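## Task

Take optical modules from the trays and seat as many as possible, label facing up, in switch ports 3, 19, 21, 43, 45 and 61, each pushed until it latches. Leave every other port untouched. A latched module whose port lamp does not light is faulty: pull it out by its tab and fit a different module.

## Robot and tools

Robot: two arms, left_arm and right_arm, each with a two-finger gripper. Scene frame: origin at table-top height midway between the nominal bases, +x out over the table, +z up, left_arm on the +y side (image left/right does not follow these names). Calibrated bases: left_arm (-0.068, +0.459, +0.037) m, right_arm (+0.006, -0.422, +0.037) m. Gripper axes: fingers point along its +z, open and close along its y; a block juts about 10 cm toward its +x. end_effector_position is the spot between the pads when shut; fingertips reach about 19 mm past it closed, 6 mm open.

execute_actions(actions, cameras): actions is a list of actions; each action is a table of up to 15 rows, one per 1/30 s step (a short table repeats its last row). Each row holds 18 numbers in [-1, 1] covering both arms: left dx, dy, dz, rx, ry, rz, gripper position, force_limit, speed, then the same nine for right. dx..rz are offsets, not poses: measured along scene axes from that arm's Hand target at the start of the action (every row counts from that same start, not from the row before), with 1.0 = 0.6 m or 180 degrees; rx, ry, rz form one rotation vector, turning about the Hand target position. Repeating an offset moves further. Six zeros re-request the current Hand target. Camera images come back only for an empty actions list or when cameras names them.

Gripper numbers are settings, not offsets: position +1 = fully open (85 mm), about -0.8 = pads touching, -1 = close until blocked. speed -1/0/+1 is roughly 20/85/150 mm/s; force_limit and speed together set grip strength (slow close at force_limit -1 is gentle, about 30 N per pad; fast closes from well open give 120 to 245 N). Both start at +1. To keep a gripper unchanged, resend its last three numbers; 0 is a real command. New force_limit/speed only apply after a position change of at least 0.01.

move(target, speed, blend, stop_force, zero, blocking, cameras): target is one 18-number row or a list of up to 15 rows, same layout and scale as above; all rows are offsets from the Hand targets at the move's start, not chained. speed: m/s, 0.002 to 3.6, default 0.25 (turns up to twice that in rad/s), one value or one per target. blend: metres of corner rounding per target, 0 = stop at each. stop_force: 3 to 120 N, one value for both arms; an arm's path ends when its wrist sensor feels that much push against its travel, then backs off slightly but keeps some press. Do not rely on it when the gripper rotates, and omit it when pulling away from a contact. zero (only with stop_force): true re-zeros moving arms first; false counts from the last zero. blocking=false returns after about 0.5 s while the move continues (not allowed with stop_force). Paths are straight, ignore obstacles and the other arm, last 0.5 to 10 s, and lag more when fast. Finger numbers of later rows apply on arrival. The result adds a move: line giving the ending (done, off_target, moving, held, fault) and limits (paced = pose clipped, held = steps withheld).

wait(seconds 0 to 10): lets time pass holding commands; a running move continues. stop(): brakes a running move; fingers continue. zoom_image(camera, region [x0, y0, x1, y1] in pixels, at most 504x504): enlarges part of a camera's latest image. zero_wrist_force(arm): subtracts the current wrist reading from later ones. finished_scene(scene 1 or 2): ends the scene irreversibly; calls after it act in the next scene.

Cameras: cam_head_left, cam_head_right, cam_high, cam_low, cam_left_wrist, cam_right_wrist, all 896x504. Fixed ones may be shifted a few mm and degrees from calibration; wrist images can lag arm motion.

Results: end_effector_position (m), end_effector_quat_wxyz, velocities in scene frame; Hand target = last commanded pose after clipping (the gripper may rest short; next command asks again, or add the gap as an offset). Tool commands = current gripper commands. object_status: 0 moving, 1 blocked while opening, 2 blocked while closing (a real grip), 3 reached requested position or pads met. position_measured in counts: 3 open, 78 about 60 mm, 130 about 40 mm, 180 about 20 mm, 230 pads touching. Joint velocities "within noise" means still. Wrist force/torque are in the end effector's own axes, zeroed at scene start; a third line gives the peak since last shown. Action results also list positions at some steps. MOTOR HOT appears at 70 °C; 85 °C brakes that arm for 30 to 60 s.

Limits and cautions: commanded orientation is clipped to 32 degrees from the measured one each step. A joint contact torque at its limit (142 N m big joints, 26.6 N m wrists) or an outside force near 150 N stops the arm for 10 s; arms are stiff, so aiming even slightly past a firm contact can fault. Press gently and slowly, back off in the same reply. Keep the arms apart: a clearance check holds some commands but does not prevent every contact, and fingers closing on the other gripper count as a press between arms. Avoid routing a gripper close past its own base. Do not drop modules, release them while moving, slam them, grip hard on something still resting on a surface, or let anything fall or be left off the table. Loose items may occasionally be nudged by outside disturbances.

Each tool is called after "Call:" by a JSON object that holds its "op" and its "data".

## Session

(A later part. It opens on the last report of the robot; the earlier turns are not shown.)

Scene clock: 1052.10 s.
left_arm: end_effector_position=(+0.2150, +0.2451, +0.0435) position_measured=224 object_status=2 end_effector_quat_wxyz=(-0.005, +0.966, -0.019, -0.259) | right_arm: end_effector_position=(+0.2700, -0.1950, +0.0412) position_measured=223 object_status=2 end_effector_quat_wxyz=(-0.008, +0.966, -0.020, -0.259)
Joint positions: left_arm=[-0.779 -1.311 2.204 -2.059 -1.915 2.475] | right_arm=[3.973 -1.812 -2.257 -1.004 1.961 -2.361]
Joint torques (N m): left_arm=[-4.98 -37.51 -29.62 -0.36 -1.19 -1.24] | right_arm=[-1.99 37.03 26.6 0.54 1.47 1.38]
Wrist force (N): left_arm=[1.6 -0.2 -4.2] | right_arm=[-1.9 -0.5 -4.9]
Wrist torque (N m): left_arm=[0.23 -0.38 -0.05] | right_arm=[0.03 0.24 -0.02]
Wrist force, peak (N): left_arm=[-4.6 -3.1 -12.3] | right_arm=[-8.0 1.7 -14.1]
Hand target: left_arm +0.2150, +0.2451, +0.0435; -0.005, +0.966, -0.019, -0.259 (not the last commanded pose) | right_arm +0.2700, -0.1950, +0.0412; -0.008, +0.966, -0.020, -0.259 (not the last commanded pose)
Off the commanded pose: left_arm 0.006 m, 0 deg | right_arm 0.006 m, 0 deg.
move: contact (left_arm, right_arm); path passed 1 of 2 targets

Call:
{"op": "move", "data": {"target": [[0,0,0,0,0,0,-0.4,-0.6,-1,0,0,0,0,0,0,-0.4,-0.6,-1],[0.05,-0.002,0.0866,0,0,0,-0.4,-0.6,-1,0.05,-0.002,0.0866,0,0,0,-0.4,-0.6,-1],[0.17,0.4577,0.0775,-0.0062,-0.1667,0.006,-0.4,-0.6,-1,0.1667,0.225,0.0813,-0.0123,-0.333,0,-0.4,-0.6,-1],[0.17,0.4577,0.0775,-0.0062,-0.1667,0.006,-0.285,-0.6,-0.5,0.2445,0.288,-0.0028,-0.02,-0.4996,0,-0.5,-0.6,-0.5]], "speed": [0.1, 0.12, 0.4, 0.3], "blend": [0, 0.02, 0.02, 0], "cameras": ["cam_left_wrist", "cam_right_wrist"]}}

Call:
{"op": "zoom_image", "data": {"camera": "cam_left_wrist", "region": [350, 60, 600, 340]}}

Call:
{"op": "zoom_image", "data": {"camera": "cam_right_wrist", "region": [380, 140, 560, 300]}}

Scene clock: 1075.57 s.
left_arm: end_effector_position=(+0.3170, +0.5197, +0.0900) position_measured=165 object_status=3 end_effector_quat_wxyz=(+0.002, +1.000, -0.011, +0.000) | right_arm: end_effector_position=(+0.4167, -0.0222, +0.0396) position_measured=192 object_status=3 end_effector_quat_wxyz=(+0.008, +0.866, -0.016, +0.500)
Joint positions: left_arm=[-0.19 -1.594 2.381 -2.357 -1.575 2.974] | right_arm=[4.6 -2.224 -2.304 -0.018 0.532 -1.761]
Joint torques (N m): left_arm=[6.4 -28.04 -32.4 -5.04 1.15 1.4] | right_arm=[-6.32 24.67 -2.44 4.26 -4.25 1.66]
Wrist force (N): left_arm=[1.9 1.2 -0.8] | right_arm=[-0.7 0.1 0.4]
Wrist torque (N m): left_arm=[0.19 -0.34 -0.03] | right_arm=[0.12 -0.25 -0.13]
Wrist force, peak (N): left_arm=[3.3 2.8 -3.2] | right_arm=[-2.2 -0.7 -5.4]
Hand target: left_arm +0.3170, +0.5197, +0.0900; +0.002, +1.000, -0.011, +0.000 | right_arm +0.4167, -0.0222, +0.0395; +0.008, +0.866, -0.016, +0.500
Off the commanded pose: left_arm 0.000 m, 0 deg | right_arm 0.000 m, 0 deg.
move: done
camera_calibration:
cam_left_wrist: T_world_to_cam=[[-0.0204228, -0.999789, -0.00214789, 0.538042], [-0.934596, 0.018328, 0.355239, 0.268553], [-0.355124, 0.0092624, -0.934773, 0.319474], [0, 0, 0, 1]] pos_world=[0.37543, 0.530047, 0.204391]
cam_right_wrist: T_world_to_cam=[[-0.0503242, -0.998732, 0.000947611, 0.00856467], [-0.771998, 0.0382975, -0.63447, 0.359904], [0.63363, -0.0326607, -0.772947, -0.0975361], [0, 0, 0, 1]] pos_world=[0.340078, -0.00841519, 0.15295]
Images, in order (width x height): cam_left_wrist 896x504, cam_right_wrist 896x504.

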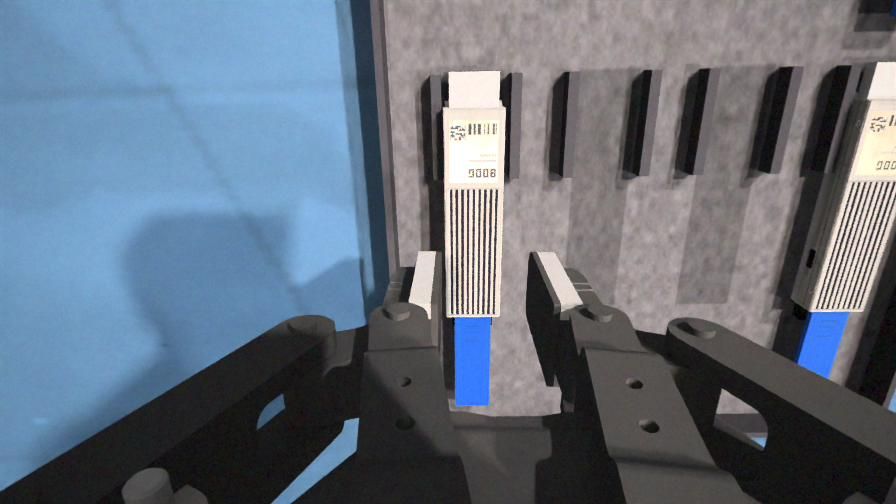

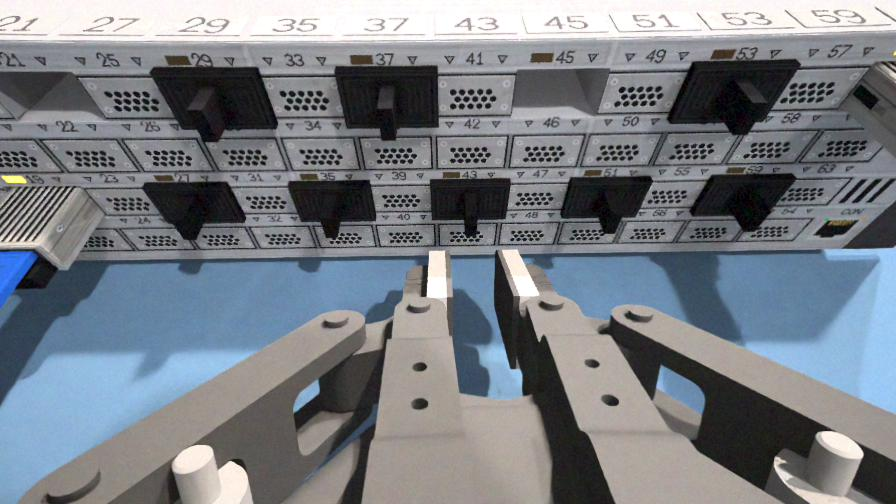

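Scaled by 1.800 from the camera's 896x504 image, which has a finer 1280x720 frame.

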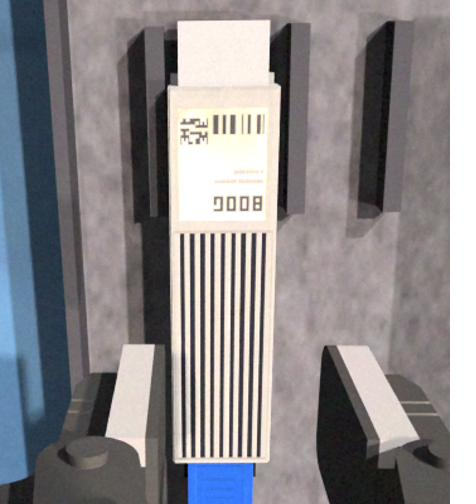

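Scaled by 2.800 from the camera's 896x504 image, which has a finer 1280x720 frame.

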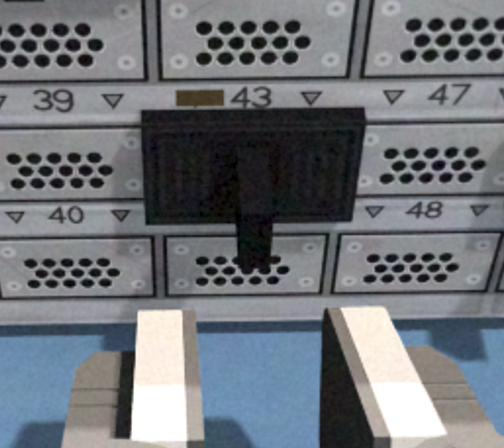

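Call:
{"op": "move", "data": {"target": [[0,0.001,-0.0833,0,0,0,-0.285,-0.6,-0.5,0.005,-0.0002,-0.002,0,0,0,-0.5,-0.6,-0.5],[0,0.001,-0.1035,0,0,0,-0.285,-0.6,-0.5,0.029,-0.001,-0.002,0,0,0,-0.5,-0.6,-0.5]], "speed": [0.15,0.025], "stop_force": 7, "cameras": ["cam_left_wrist", "cam_right_wrist"]}}

Call:
{"op": "zoom_image", "data": {"camera": "cam_right_wrist", "region": [380, 160, 560, 320]}}

Scene clock: 1086.33 s.
left_arm: end_effector_position=(+0.3170, +0.5203, +0.0279) position_measured=165 object_status=3 end_effector_quat_wxyz=(+0.002, +1.000, -0.011, +0.000) | right_arm: end_effector_position=(+0.4341, -0.0228, +0.0383) position_measured=192 object_status=3 end_effector_quat_wxyz=(+0.008, +0.866, -0.016, +0.500)
Joint positions: left_arm=[-0.188 -1.421 2.446 -2.595 -1.575 2.976] | right_arm=[4.56 -2.253 -2.278 0.05 0.54 -1.838]
Joint torques (N m): left_arm=[-3.67 -31.79 -28.44 -1.2 -1.47 -1.87] | right_arm=[9.52 48.48 -2.77 1.2 -4.09 1.74]
Wrist force (N): left_arm=[2.2 0.9 -0.7] | right_arm=[-0.7 -0.2 0.5]
Wrist torque (N m): left_arm=[0.18 -0.36 -0.05] | right_arm=[0.07 -0.24 -0.13]
Wrist force, peak (N): left_arm=[2.1 0.9 -3.1] | right_arm=[-0.9 -0.4 0.4]
Hand target: left_arm +0.3170, +0.5203, +0.0279; +0.002, +1.000, -0.011, +0.000 | right_arm +0.4341, -0.0228, +0.0383; +0.008, +0.866, -0.016, +0.500
Off the commanded pose: left_arm 0.000 m, 0 deg | right_arm 0.000 m, 0 deg.
move: done
camera_calibration:
cam_left_wrist: T_world_to_cam=[[-0.0204228, -0.999789, -0.00214789, 0.538508], [-0.934596, 0.018328, 0.355239, 0.290602], [-0.355124, 0.0092624, -0.934773, 0.261419], [0, 0, 0, 1]] pos_world=[0.37543, 0.530647, 0.142291]
cam_right_wrist: T_world_to_cam=[[-0.0503242, -0.998732, 0.000947611, 0.0088422], [-0.771998, 0.0382975, -0.63447, 0.372598], [0.63363, -0.0326607, -0.772947, -0.109508], [0, 0, 0, 1]] pos_world=[0.357478, -0.00901519, 0.15175]
Images, in order (width x height): cam_left_wrist 896x504, cam_right_wrist 896x504.

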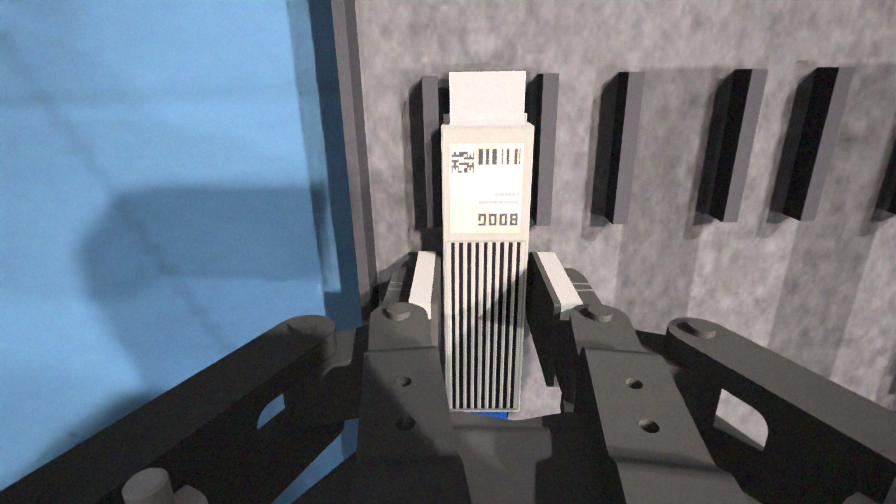

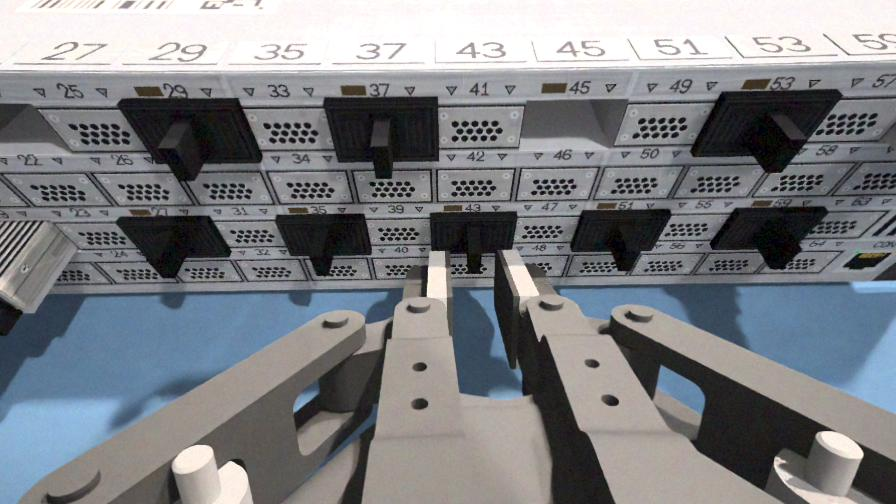

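Scaled by 2.800 from the camera's 896x504 image, which has a finer 1280x720 frame.

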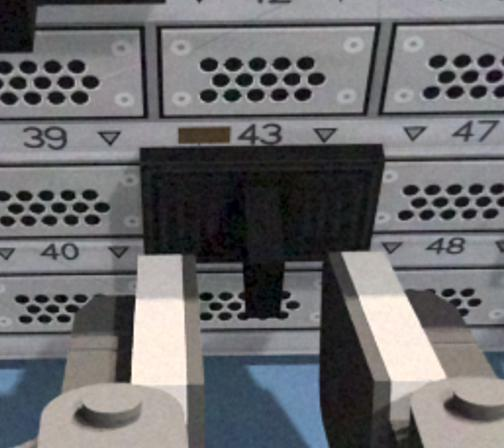

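Call:
{"op": "move", "data": {"target": [[0,0,0,0,0,0,-1,-0.6,-1,0,0,0,0,0,0,-1,-0.6,-1],[0,0,0.09,0,0,0,-1,-0.6,-1,-0.0667,0.0025,0,0,0,0,-1,-0.6,-1],[0.0217,-0.2838,0.1369,0,0,-0.003,-1,-0.6,-1,-0.1402,-0.1287,0.1362,0.01,0.25,0,-1,-0.6,-1],[0.055,-0.7338,0.0102,0,0,-0.0053,-1,-0.6,-1,-0.3652,-0.3203,0.0528,0.02,0.4996,0,-1,-0.6,-1]], "speed": [0.06, 0.1, 0.35, 0.4], "blend": [0, 0.015, 0.03, 0], "cameras": ["cam_left_wrist", "cam_right_wrist", "cam_head_right"]}}

Scene clock: 1099.97 s.
left_arm: end_effector_position=(+0.3500, +0.0801, +0.0340) position_measured=175 object_status=2 end_effector_quat_wxyz=(+0.002, +1.000, -0.019, -0.001) | right_arm: end_effector_position=(+0.2150, -0.2151, +0.0700) position_measured=223 object_status=2 end_effector_quat_wxyz=(-0.008, +0.966, -0.020, -0.259)
Joint positions: left_arm=[-0.974 -1.119 1.957 -2.411 -1.574 2.207] | right_arm=[4.043 -1.622 -2.388 -1.035 1.984 -2.289]
Joint torques (N m): left_arm=[-1.28 -37.32 -11.29 -5.05 0.42 0.66] | right_arm=[4.52 31.22 29.39 2.18 0.69 -0.16]
Wrist force (N): left_arm=[2.2 1.0 -0.2] | right_arm=[0.1 0.0 -1.1]
Wrist torque (N m): left_arm=[0.17 -0.36 -0.04] | right_arm=[-0.01 0.23 0.00]
Wrist force, peak (N): left_arm=[-2.8 0.3 -11.9] | right_arm=[2.5 0.6 5.5]
Hand target: left_arm +0.3500, +0.0800, +0.0340; +0.002, +1.000, -0.019, -0.001 | right_arm +0.2150, -0.2150, +0.0700; -0.008, +0.966, -0.020, -0.259
Off the commanded pose: left_arm 0.000 m, 0 deg | right_arm 0.000 m, 0 deg.
move: done
camera_calibration:
cam_left_wrist: T_world_to_cam=[[-0.0370428, -0.999311, -0.00228829, 0.104882], [-0.934164, 0.0338144, 0.355239, 0.325976], [-0.354917, 0.0152967, -0.934773, 0.282475], [0, 0, 0, 1]] pos_world=[0.408656, 0.0894662, 0.148491]
cam_right_wrist: T_world_to_cam=[[-0.0391229, -0.999179, 0.0105499, -0.197419], [-0.633702, 0.0329731, 0.772874, 0.101514], [-0.772588, 0.0235516, -0.634471, 0.35216], [0, 0, 0, 1]] pos_world=[0.32868, -0.208898, 0.147061]
Images, in order (width x height): cam_head_right 896x504, cam_left_wrist 896x504, cam_right_wrist 896x504.

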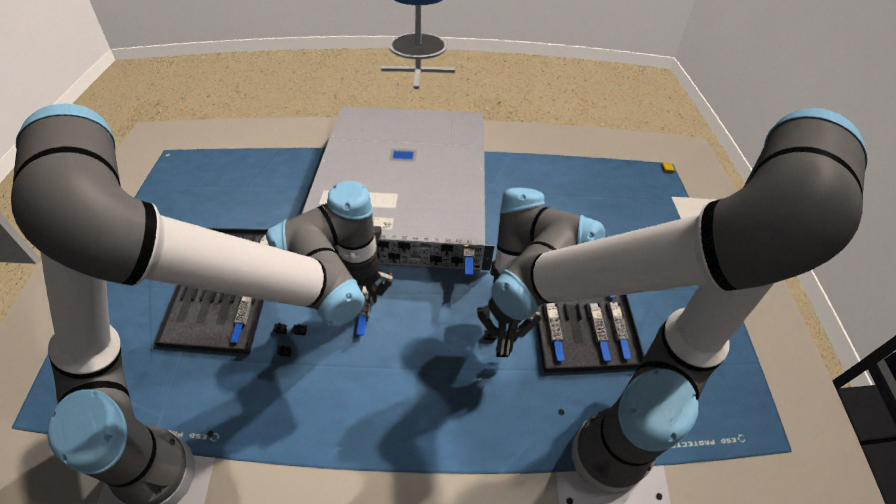

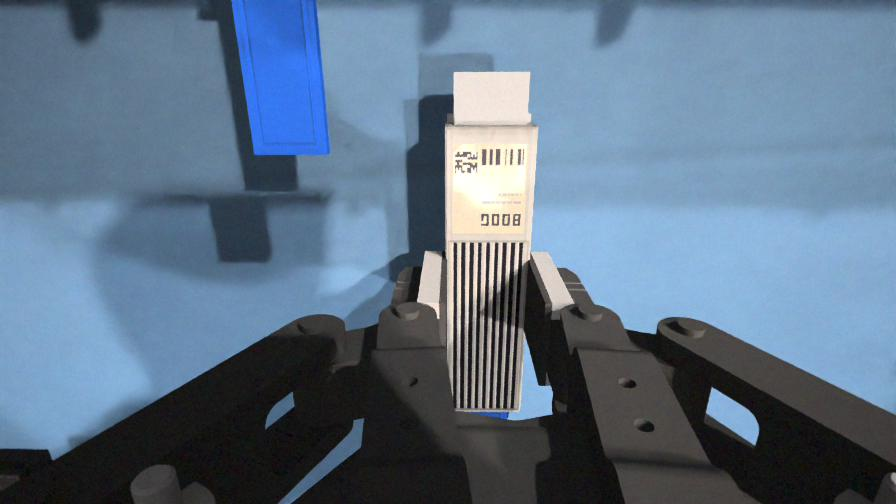

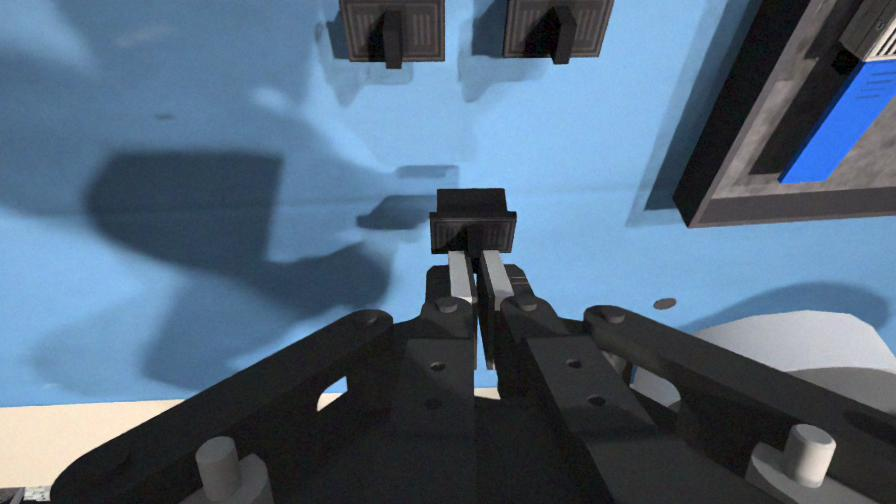

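Call:
{"op": "move", "data": {"target": [[0,0,-0.0142,0,0,0,-1,-0.6,-1,0,0,-0.0375,0,0,0,-1,-0.6,-1],[0,0,-0.0275,0,0,0,-1,-0.6,-1,0,0,-0.0575,0,0,0,-1,-0.6,-1]], "speed": [0.05, 0.007], "stop_force": 3.5}}

Scene clock: 1105.53 s.
left_arm: end_effector_position=(+0.3500, +0.0800, +0.0222) position_measured=175 object_status=2 end_effector_quat_wxyz=(+0.002, +1.000, -0.019, -0.001) | right_arm: end_effector_position=(+0.2150, -0.2150, +0.0415) position_measured=223 object_status=2 end_effector_quat_wxyz=(-0.008, +0.966, -0.020, -0.259)
Joint positions: left_arm=[-0.974 -1.097 1.964 -2.441 -1.574 2.207] | right_arm=[4.043 -1.701 -2.416 -0.927 1.984 -2.289]
Joint torques (N m): left_arm=[-3.76 -46.01 -20.62 -1.45 -1.33 -1.77] | right_arm=[2.11 32.14 26.71 0.9 1.38 1.37]
Wrist force (N): left_arm=[2.7 1.4 -6.0] | right_arm=[-2.2 1.9 -4.8]
Wrist torque (N m): left_arm=[0.06 -0.38 -0.05] | right_arm=[0.00 0.30 0.00]
Wrist force, peak (N): left_arm=[0.3 -0.5 -14.4] | right_arm=[-9.2 5.2 -15.8]
Hand target: left_arm +0.3500, +0.0800, +0.0222; +0.002, +1.000, -0.019, +0.000 (not the last commanded pose) | right_arm +0.2150, -0.2150, +0.0415; -0.008, +0.966, -0.020, -0.259 (not the last commanded pose)
Off the commanded pose: left_arm 0.005 m, 0 deg | right_arm 0.006 m, 0 deg.
move: contact (left_arm, right_arm); path passed 1 of 2 targets

Call:
{"op": "move", "data": {"target": [[0,0,0,0,0,0,-0.11,-0.7,-0.5,0,0,0,0,0,0,-0.4,-0.7,-0.5],[0,0,0.09,0,0,0,-0.11,-0.7,-0.5,0.0833,-0.0033,0.1443,0,0,0,-0.4,-0.7,-0.5],[-0.0825,0.003,0.0547,-0.0123,-0.333,0,-0.11,-0.7,-0.5,0.1367,-0.3877,0.0975,0.0019,-0.167,0.0311,-0.4,-0.7,-0.5]], "speed": 0.15, "cameras": ["cam_left_wrist","cam_right_wrist"]}}

Scene clock: 1140.20 s.
left_arm: end_effector_position=(+0.3005, +0.0819, +0.0550) position_measured=143 object_status=3 end_effector_quat_wxyz=(+0.011, +0.866, -0.018, +0.499) | right_arm: end_effector_position=(+0.2969, -0.4477, +0.1000) position_measured=179 object_status=3 end_effector_quat_wxyz=(-0.003, +1.000, +0.030, +0.000)
Joint positions: left_arm=[-1.537 -1.011 2.46 -3.151 -0.53 1.722] | right_arm=[3.541 -1.213 -2.591 -0.907 1.576 -2.822]
Joint torques (N m): left_arm=[2.92 -37.08 -18.49 -1.3 1.93 0.86] | right_arm=[5.55 -5.22 33.46 1.76 2.19 1.02]
Wrist force (N): left_arm=[-1.4 1.8 -1.6] | right_arm=[-0.3 -0.4 0.1]
Wrist torque (N m): left_arm=[0.30 -0.06 -0.01] | right_arm=[-0.12 0.06 -0.10]
Wrist force, peak (N): left_arm=[2.9 1.7 -6.1] | right_arm=[-2.1 2.2 -4.8]
Hand target: left_arm +0.3005, +0.0818, +0.0550; +0.011, +0.866, -0.017, +0.499 | right_arm +0.2970, -0.4476, +0.1000; -0.003, +1.000, +0.030, +0.000
Off the commanded pose: left_arm 0.000 m, 0 deg | right_arm 0.000 m, 0 deg.
move: done
camera_calibration:
cam_left_wrist: T_world_to_cam=[[-0.0351919, -0.99938, -0.0014342, 0.104253], [-0.774802, 0.0281901, -0.631576, 0.278996], [0.631224, -0.0211151, -0.775313, -0.017672], [0, 0, 0, 1]] pos_world=[0.230991, 0.0959505, 0.162655]
cam_right_wrist: T_world_to_cam=[[0.0557449, -0.998406, 0.00882122, -0.45462], [-0.934943, -0.0490969, 0.351384, 0.232792], [-0.350391, -0.0278352, -0.93619, 0.321793], [0, 0, 0, 1]] pos_world=[0.355743, -0.433509, 0.22347]
Images, in order (width x height): cam_left_wrist 896x504, cam_right_wrist 896x504.

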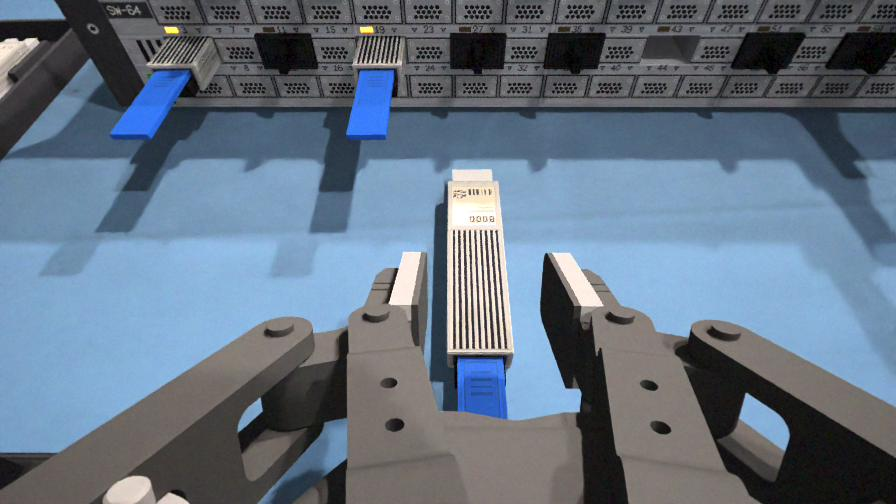

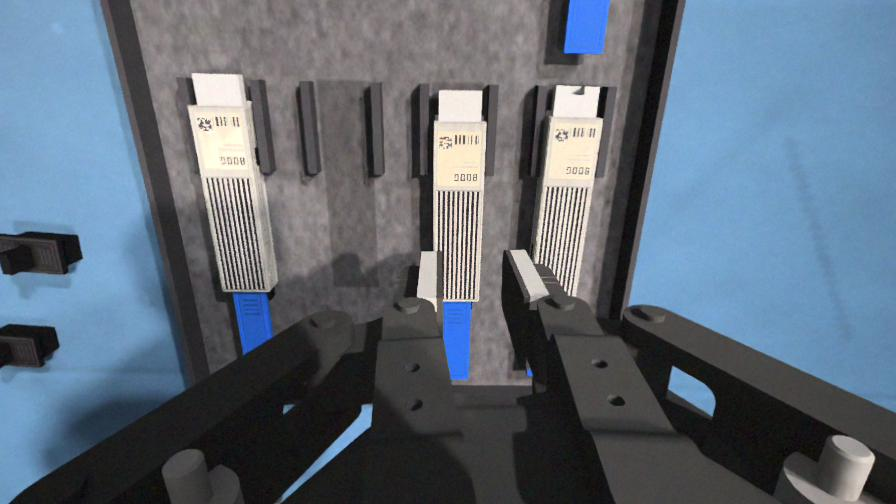

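Call:
{"op": "zoom_image", "data": {"camera": "cam_right_wrist", "region": [380, 60, 640, 320]}}

Call:
{"op": "zoom_image", "data": {"camera": "cam_left_wrist", "region": [380, 150, 620, 420]}}

Scaled by 1.938 from the camera's 896x504 image, which has a finer 1280x720 frame.

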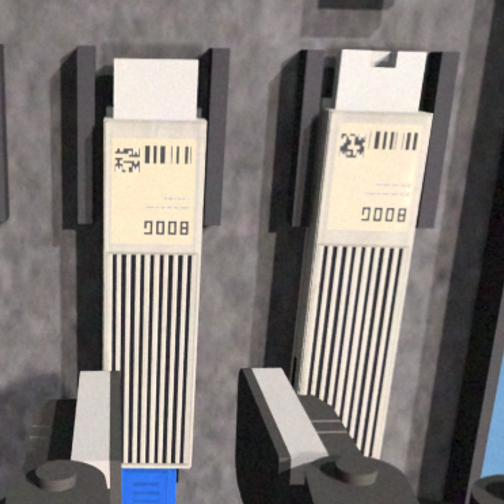

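Scaled by 1.867 from the camera's 896x504 image, which has a finer 1280x720 frame.

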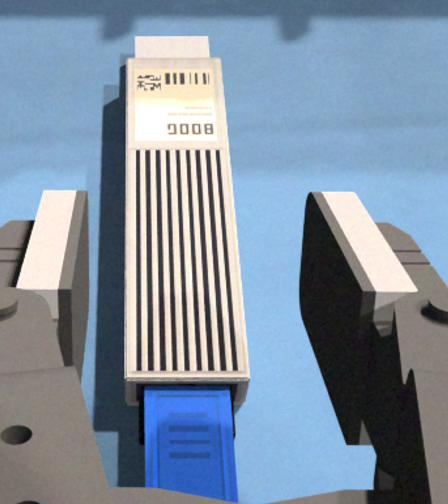

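Call:
{"op": "move", "data": {"target": [[0,0,-0.0417,0,0,0,-0.11,-0.7,-0.5,0,0.0062,-0.1083,0,0,-0.0056,-0.285,-0.7,-0.5],[0,0,-0.0592,0,0,0,-0.11,-0.7,-0.5,0,0.0062,-0.128,0,0,-0.0056,-0.285,-0.7,-0.5]], "speed": [0.06, 0.007], "stop_force": 4, "cameras": ["cam_left_wrist","cam_right_wrist"]}}

Scene clock: 1175.87 s.
left_arm: end_effector_position=(+0.3005, +0.0818, +0.0195) position_measured=143 object_status=3 end_effector_quat_wxyz=(+0.011, +0.866, -0.017, +0.499) | right_arm: end_effector_position=(+0.2970, -0.4439, +0.0245) position_measured=165 object_status=3 end_effector_quat_wxyz=(-0.003, +1.000, +0.022, +0.000)
Joint positions: left_arm=[-1.537 -0.88 2.444 -3.266 -0.53 1.722] | right_arm=[3.554 -1.498 -2.706 -0.507 1.576 -2.791]
Joint torques (N m): left_arm=[6.37 -42.59 -5.87 -1.23 0.79 1.46] | right_arm=[-0.61 21.77 26.36 4.21 1.96 -1.07]
Wrist force (N): left_arm=[-1.5 1.8 -1.1] | right_arm=[-0.8 -0.3 -1.0]
Wrist torque (N m): left_arm=[0.34 -0.01 -0.01] | right_arm=[-0.09 0.07 -0.03]
Wrist force, peak (N): left_arm=[-1.7 1.8 -1.8] | right_arm=[-8.0 1.0 -32.0]
Hand target: left_arm +0.3005, +0.0818, +0.0195; +0.011, +0.866, -0.017, +0.499 | right_arm +0.2970, -0.4439, +0.0245; -0.003, +1.000, +0.022, +0.000 (not the last commanded pose)
Off the commanded pose: left_arm 0.000 m, 0 deg | right_arm 0.001 m, 0 deg.
move: contact (right_arm)
camera_calibration:
cam_left_wrist: T_world_to_cam=[[-0.0351638, -0.999381, -0.00115767, 0.104061], [-0.774715, 0.0279905, -0.63169, 0.256655], [0.631332, -0.0213157, -0.77522, -0.0451381], [0, 0, 0, 1]] pos_world=[0.230991, 0.0958502, 0.127255]
cam_right_wrist: T_world_to_cam=[[0.0382162, -0.999231, 0.0087928, -0.445373], [-0.935663, -0.032693, 0.351377, 0.266979], [-0.350819, -0.0216554, -0.936193, 0.254076], [0, 0, 0, 1]] pos_world=[0.355957, -0.4308, 0.14797]
Images, in order (width x height): cam_left_wrist 896x504, cam_right_wrist 896x504.

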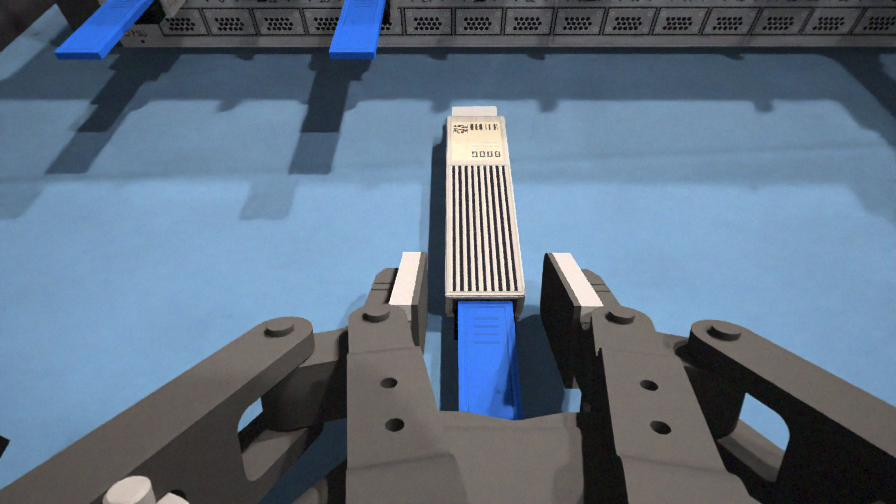

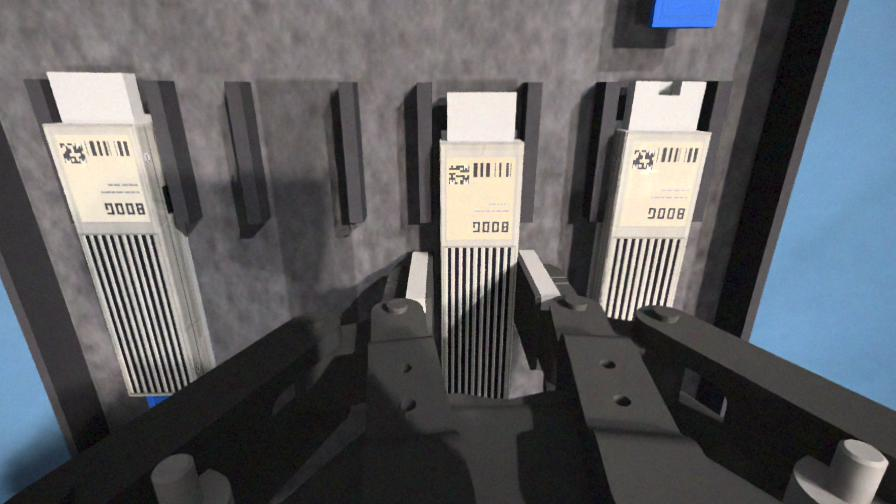

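Call:
{"op": "move", "data": {"target": [[0,0,0,0,0,0,-1,0.3,-1,0,0,0.0042,0,0,0,-0.285,-0.7,-0.5],[0,0,0,0,0,0,-1,0.3,-1,0,0,0.0042,0,0,0,-1,-0.6,-1],[0,0,0.1225,0,0,0,-1,0.3,-1,0,0,0.1258,0,0,0,-1,-0.6,-1],[0.085,0.0333,0.1225,0,0,0,-1,0.3,-1,-0.0117,0.6398,0.1258,0,0,-0.0256,-1,-0.6,-1],[0.085,0.0333,0.1225,0,0,0,-1,0.3,-1,0.0883,0.6398,0.1258,0,0,-0.0256,-1,-0.6,-1]], "speed": [0.1, 0.1, 0.15, 0.25, 0.15], "blend": [0,0,0.01,0.03,0], "cameras": ["cam_left_wrist","cam_right_wrist"]}}

Scene clock: 1196.60 s.
left_arm: end_effector_position=(+0.3515, +0.1017, +0.0930) position_measured=180 object_status=2 end_effector_quat_wxyz=(+0.011, +0.866, -0.017, +0.499) | right_arm: end_effector_position=(+0.3499, -0.0600, +0.0999) position_measured=175 object_status=2 end_effector_quat_wxyz=(-0.003, +1.000, -0.019, +0.000)
Joint positions: left_arm=[-1.396 -1.064 2.437 -3.301 -0.564 1.986] | right_arm=[4.241 -1.775 -2.089 -0.843 1.573 -2.025]
Joint torques (N m): left_arm=[-5.33 -40.28 -0.63 -1.43 3.11 -1.9] | right_arm=[-0.83 38.88 15.84 4.21 1.47 0.51]
Wrist force (N): left_arm=[-2.3 2.2 -0.6] | right_arm=[-0.7 -0.1 1.4]
Wrist torque (N m): left_arm=[0.40 -0.08 -0.02] | right_arm=[-0.10 0.07 -0.11]
Wrist force, peak (N): left_arm=[4.8 1.8 -5.1] | right_arm=[-8.3 0.9 -17.6]
Hand target: left_arm +0.3515, +0.1018, +0.0930; +0.011, +0.866, -0.017, +0.499 | right_arm +0.3500, -0.0600, +0.0999; -0.003, +1.000, -0.019, +0.000
Off the commanded pose: left_arm 0.000 m, 0 deg | right_arm 0.000 m, 0 deg.
move: done
camera_calibration:
cam_left_wrist: T_world_to_cam=[[-0.0351638, -0.999381, -0.00115767, 0.125927], [-0.774715, 0.0279905, -0.63169, 0.342035], [0.631332, -0.0213157, -0.77522, -0.019931], [0, 0, 0, 1]] pos_world=[0.281991, 0.11585, 0.200755]
cam_right_wrist: T_world_to_cam=[[-0.0422249, -0.999069, 0.0088792, -0.0362887], [-0.93523, 0.0426504, 0.351464, 0.306976], [-0.351515, 0.00653643, -0.936159, 0.353507], [0, 0, 0, 1]] pos_world=[0.409824, -0.0516582, 0.22337]
Images, in order (width x height): cam_left_wrist 896x504, cam_right_wrist 896x504.

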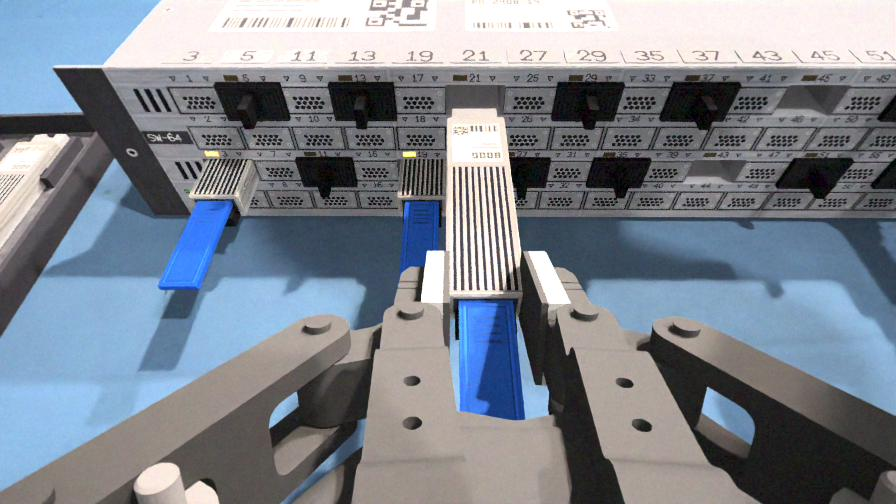

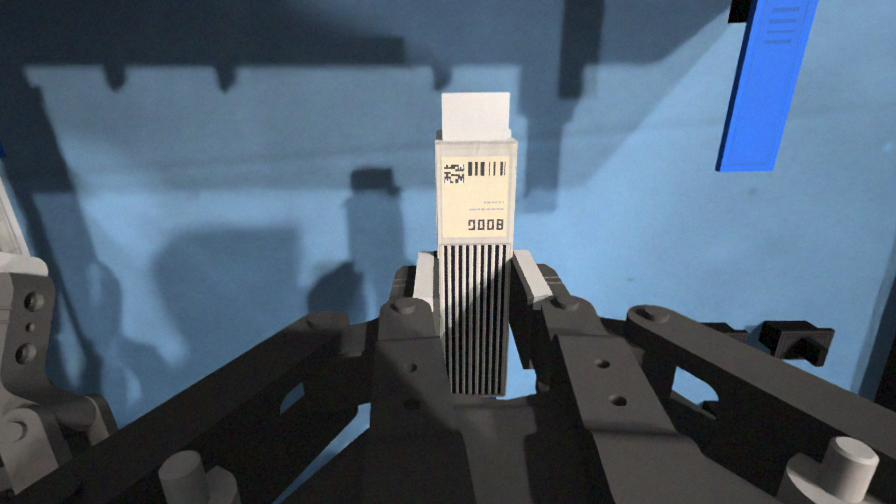

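Call:
{"op": "move", "data": {"target": [[0.0333,-0.0013,0,0,0,0,-1,0.3,-1,0,0,-0.115,0,0,0,-1,-0.6,-1],[0.0333,-0.0013,0,0,0,0,-1,0.3,-1,0,0,-0.1345,0,0,0,-1,-0.6,-1]], "speed": [0.05, 0.007], "stop_force": 5, "cameras": ["cam_left_wrist","cam_right_wrist"]}}

Call:
{"op": "zoom_image", "data": {"camera": "cam_left_wrist", "region": [380, 60, 600, 180]}}

Scene clock: 1205.17 s.
left_arm: end_effector_position=(+0.3715, +0.1010, +0.0930) position_measured=180 object_status=2 end_effector_quat_wxyz=(+0.011, +0.866, -0.017, +0.499) | right_arm: end_effector_position=(+0.3500, -0.0600, +0.0212) position_measured=175 object_status=2 end_effector_quat_wxyz=(-0.003, +1.000, -0.019, +0.000)
Joint positions: left_arm=[-1.345 -1.031 2.398 -3.368 -0.584 2.072] | right_arm=[4.24 -1.937 -2.154 -0.616 1.573 -2.025]
Joint torques (N m): left_arm=[-5.56 -42.13 6.22 -1.39 3.09 -2.04] | right_arm=[-0.59 43.27 27.73 1.39 -1.96 -0.07]
Wrist force (N): left_arm=[-2.2 2.2 -0.6] | right_arm=[-0.5 -0.6 -2.9]
Wrist torque (N m): left_arm=[0.38 -0.04 0.02] | right_arm=[-0.16 0.12 -0.08]
Wrist force, peak (N): left_arm=[-2.5 2.3 -0.8] | right_arm=[-2.0 1.5 -18.2]
Hand target: left_arm +0.3715, +0.1010, +0.0930; +0.011, +0.866, -0.017, +0.499 | right_arm +0.3500, -0.0600, +0.0212; -0.003, +1.000, -0.019, +0.000 (not the last commanded pose)
Off the commanded pose: left_arm 0.000 m, 0 deg | right_arm 0.002 m, 0 deg.
move: contact (right_arm)
camera_calibration:
cam_left_wrist: T_world_to_cam=[[-0.0351638, -0.999381, -0.00115767, 0.12583], [-0.774715, 0.0279905, -0.63169, 0.357551], [0.631332, -0.0213157, -0.77522, -0.0325747], [0, 0, 0, 1]] pos_world=[0.301991, 0.11505, 0.200755]
cam_right_wrist: T_world_to_cam=[[-0.0421341, -0.999073, 0.00884056, -0.035622], [-0.935266, 0.0425524, 0.351377, 0.334658], [-0.351428, 0.00653667, -0.936192, 0.2798], [0, 0, 0, 1]] pos_world=[0.409823, -0.0516585, 0.14467]
Images, in order (width x height): cam_left_wrist 896x504, cam_right_wrist 896x504.

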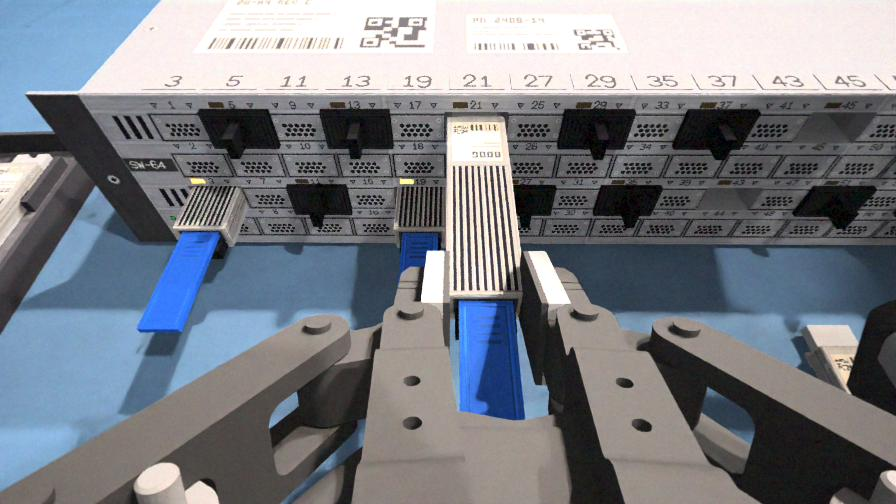

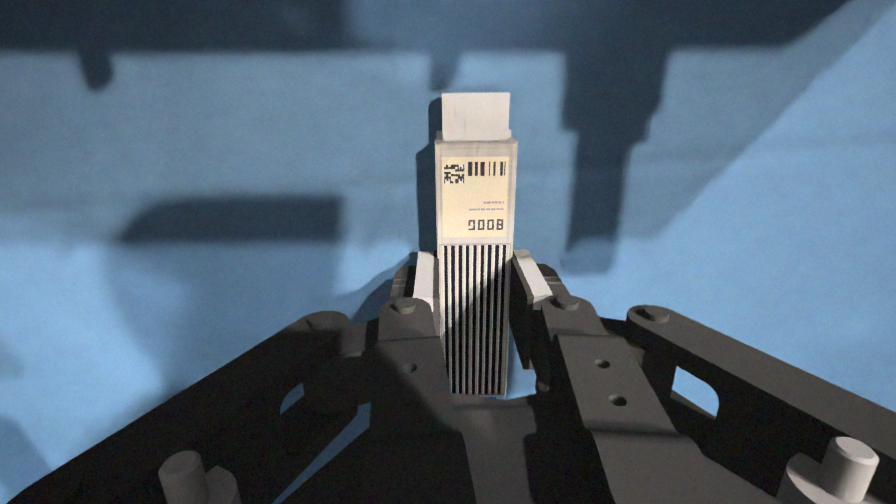

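Scaled by 2.291 from the camera's 896x504 image, which has a finer 1280x720 frame.

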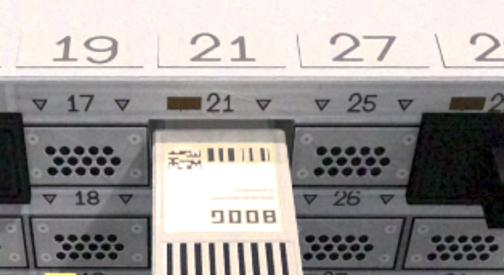

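Call:
{"op": "move", "data": {"target": [0.0167,-0.0006,0,0,0,0,-1,0.3,-1,0,0,0,0,0,0,-0.11,-0.7,-0.5], "speed": 0.012, "stop_force": 5, "cameras": ["cam_left_wrist"]}}

Scene clock: 1211.37 s.
left_arm: end_effector_position=(+0.3815, +0.1006, +0.0930) position_measured=180 object_status=2 end_effector_quat_wxyz=(+0.011, +0.866, -0.017, +0.499) | right_arm: end_effector_position=(+0.3500, -0.0600, +0.0212) position_measured=143 object_status=3 end_effector_quat_wxyz=(-0.003, +1.000, -0.019, +0.000)
Joint positions: left_arm=[-1.32 -1.016 2.378 -3.396 -0.594 2.112] | right_arm=[4.24 -1.937 -2.154 -0.616 1.573 -2.025]
Joint torques (N m): left_arm=[-5.58 -42.74 6.78 -1.38 2.74 -1.98] | right_arm=[-0.88 43.45 27.52 3.76 -1.97 -0.05]
Wrist force (N): left_arm=[-1.4 2.2 -0.9] | right_arm=[-0.7 -0.6 0.2]
Wrist torque (N m): left_arm=[0.34 -0.07 0.03] | right_arm=[-0.12 0.08 -0.07]
Wrist force, peak (N): left_arm=[-2.4 2.5 -0.9] | right_arm=[-0.5 -0.5 -3.2]
Hand target: left_arm +0.3815, +0.1006, +0.0930; +0.011, +0.866, -0.017, +0.499 | right_arm +0.3500, -0.0600, +0.0212; -0.003, +1.000, -0.019, +0.000
Off the commanded pose: left_arm 0.000 m, 0 deg | right_arm 0.000 m, 0 deg.
move: done
camera_calibration:
cam_left_wrist: T_world_to_cam=[[-0.0351638, -0.999381, -0.00115767, 0.125882], [-0.774715, 0.0279905, -0.63169, 0.365307], [0.631332, -0.0213157, -0.77522, -0.0388944], [0, 0, 0, 1]] pos_world=[0.311991, 0.11475, 0.200755]
Images, in order (width x height): cam_left_wrist 896x504.

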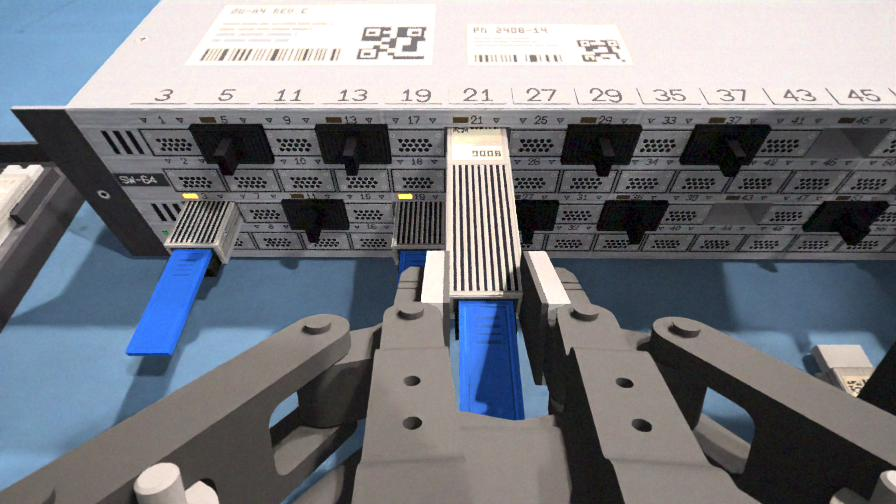

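Call:
{"op": "move", "data": {"target": [[0.0667,-0.0026,0,0,0,0,-1,0.3,-1,0,0,0.09,0,0,0,-0.11,-0.7,-0.5],[0.0667,-0.0026,0,0,0,0,-1,0.3,-1,-0.0823,0.0032,0.0563,-0.0123,-0.333,0,-0.11,-0.7,-0.5]], "speed": [0.054, 0.3], "stop_force": 22, "cameras": ["cam_left_wrist","cam_right_wrist"]}}

Scene clock: 1223.10 s.
left_arm: end_effector_position=(+0.4215, +0.0991, +0.0930) position_measured=180 object_status=2 end_effector_quat_wxyz=(+0.011, +0.866, -0.017, +0.499) | right_arm: end_effector_position=(+0.3006, -0.0581, +0.0550) position_measured=143 object_status=3 end_effector_quat_wxyz=(+0.007, +0.866, -0.015, +0.500)
Joint positions: left_arm=[-1.227 -0.962 2.293 -3.478 -0.641 2.251] | right_arm=[4.9 -1.95 -2.5 -0.591 0.557 -1.184]
Joint torques (N m): left_arm=[-6.19 -44.6 6.52 -1.76 0.58 -0.12] | right_arm=[6.53 37.46 -1.11 0.55 -4.08 1.83]
Wrist force (N): left_arm=[1.4 2.6 1.7] | right_arm=[-0.8 -0.1 0.5]
Wrist torque (N m): left_arm=[0.29 -0.10 0.09] | right_arm=[0.06 -0.27 -0.09]
Wrist force, peak (N): left_arm=[-8.4 1.6 -18.6] | right_arm=[-2.0 0.3 0.3]
Hand target: left_arm +0.4215, +0.0991, +0.0930; +0.011, +0.866, -0.017, +0.499 | right_arm +0.3006, -0.0581, +0.0550; +0.007, +0.866, -0.015, +0.500
Off the commanded pose: left_arm 0.000 m, 0 deg | right_arm 0.000 m, 0 deg.
move: done
camera_calibration:
cam_left_wrist: T_world_to_cam=[[-0.0351638, -0.999381, -0.00115767, 0.12569], [-0.774715, 0.0279905, -0.63169, 0.39634], [0.631332, -0.0213157, -0.77522, -0.0641817], [0, 0, 0, 1]] pos_world=[0.351991, 0.11315, 0.200755]
cam_right_wrist: T_world_to_cam=[[-0.0471574, -0.998887, -0.000102292, -0.0340147], [-0.771791, 0.0365012, -0.634828, 0.281284], [0.634126, -0.0298579, -0.772653, -0.0132219], [0, 0, 0, 1]] pos_world=[0.223873, -0.0446388, 0.168348]
Images, in order (width x height): cam_left_wrist 896x504, cam_right_wrist 896x504.

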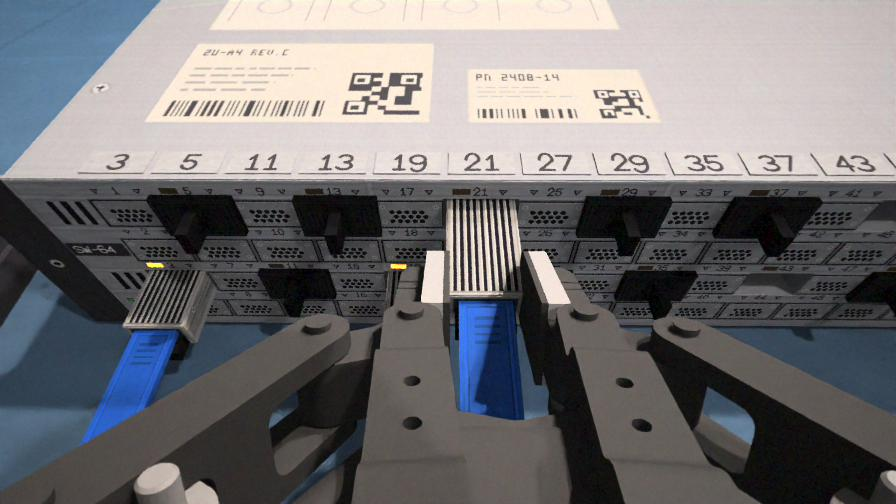

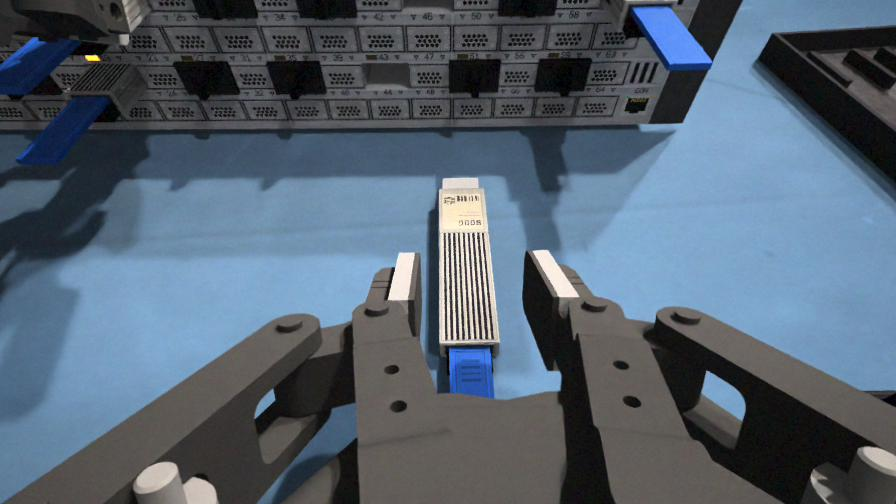

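Call:
{"op": "move", "data": {"target": [0.0288,-0.0011,0,0,0,0,-1,0.3,-1,0,0,-0.0417,0,0,0,-0.11,-0.7,-0.5], "speed": 0.035, "stop_force": 75, "cameras": ["cam_left_wrist"]}}

Scene clock: 1229.73 s.
left_arm: end_effector_position=(+0.4388, +0.0984, +0.0929) position_measured=180 object_status=2 end_effector_quat_wxyz=(+0.011, +0.866, -0.018, +0.499) | right_arm: end_effector_position=(+0.3006, -0.0581, +0.0299) position_measured=143 object_status=3 end_effector_quat_wxyz=(+0.007, +0.866, -0.015, +0.500)
Joint positions: left_arm=[-1.19 -0.941 2.254 -3.501 -0.662 2.303] | right_arm=[4.9 -2.046 -2.501 -0.494 0.557 -1.184]
Joint torques (N m): left_arm=[14.57 -45.38 -7.79 -2.47 6.85 -1.93] | right_arm=[-5.96 39.34 18.29 1.27 -1.82 1.23]
Wrist force (N): left_arm=[-33.2 -2.4 -66.9] | right_arm=[-0.4 0.1 0.6]
Wrist torque (N m): left_arm=[0.52 -0.09 -0.05] | right_arm=[0.06 -0.34 -0.07]
Wrist force, peak (N): left_arm=[-34.9 -4.5 -74.4] | right_arm=[-1.2 -0.2 1.0]
Hand target: left_arm +0.4388, +0.0984, +0.0929; +0.011, +0.866, -0.018, +0.499 | right_arm +0.3006, -0.0581, +0.0299; +0.007, +0.866, -0.015, +0.500
Off the commanded pose: left_arm 0.000 m, 0 deg | right_arm 0.000 m, 0 deg.
move: contact (left_arm)
camera_calibration:
cam_left_wrist: T_world_to_cam=[[-0.035332, -0.999375, -0.00141485, 0.125715], [-0.774886, 0.0282894, -0.631468, 0.409762], [0.631113, -0.0212147, -0.7754, -0.0751534], [0, 0, 0, 1]] pos_world=[0.369391, 0.112451, 0.200656]
Images, in order (width x height): cam_left_wrist 896x504.

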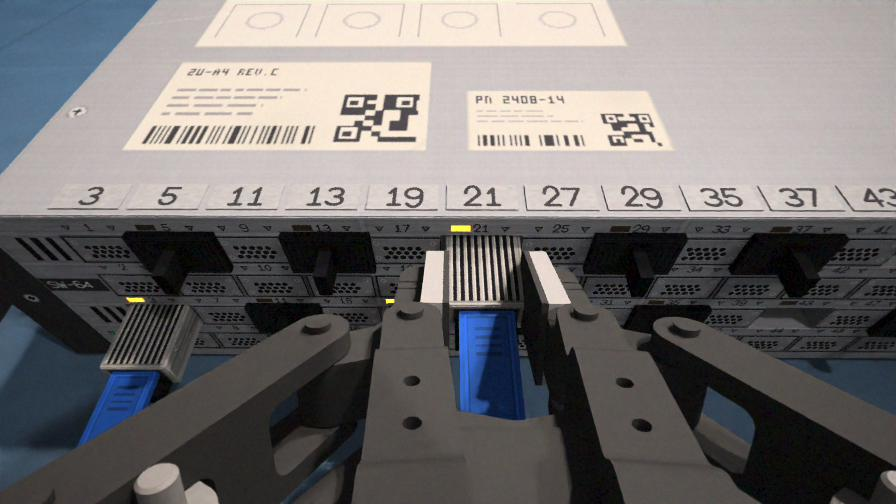

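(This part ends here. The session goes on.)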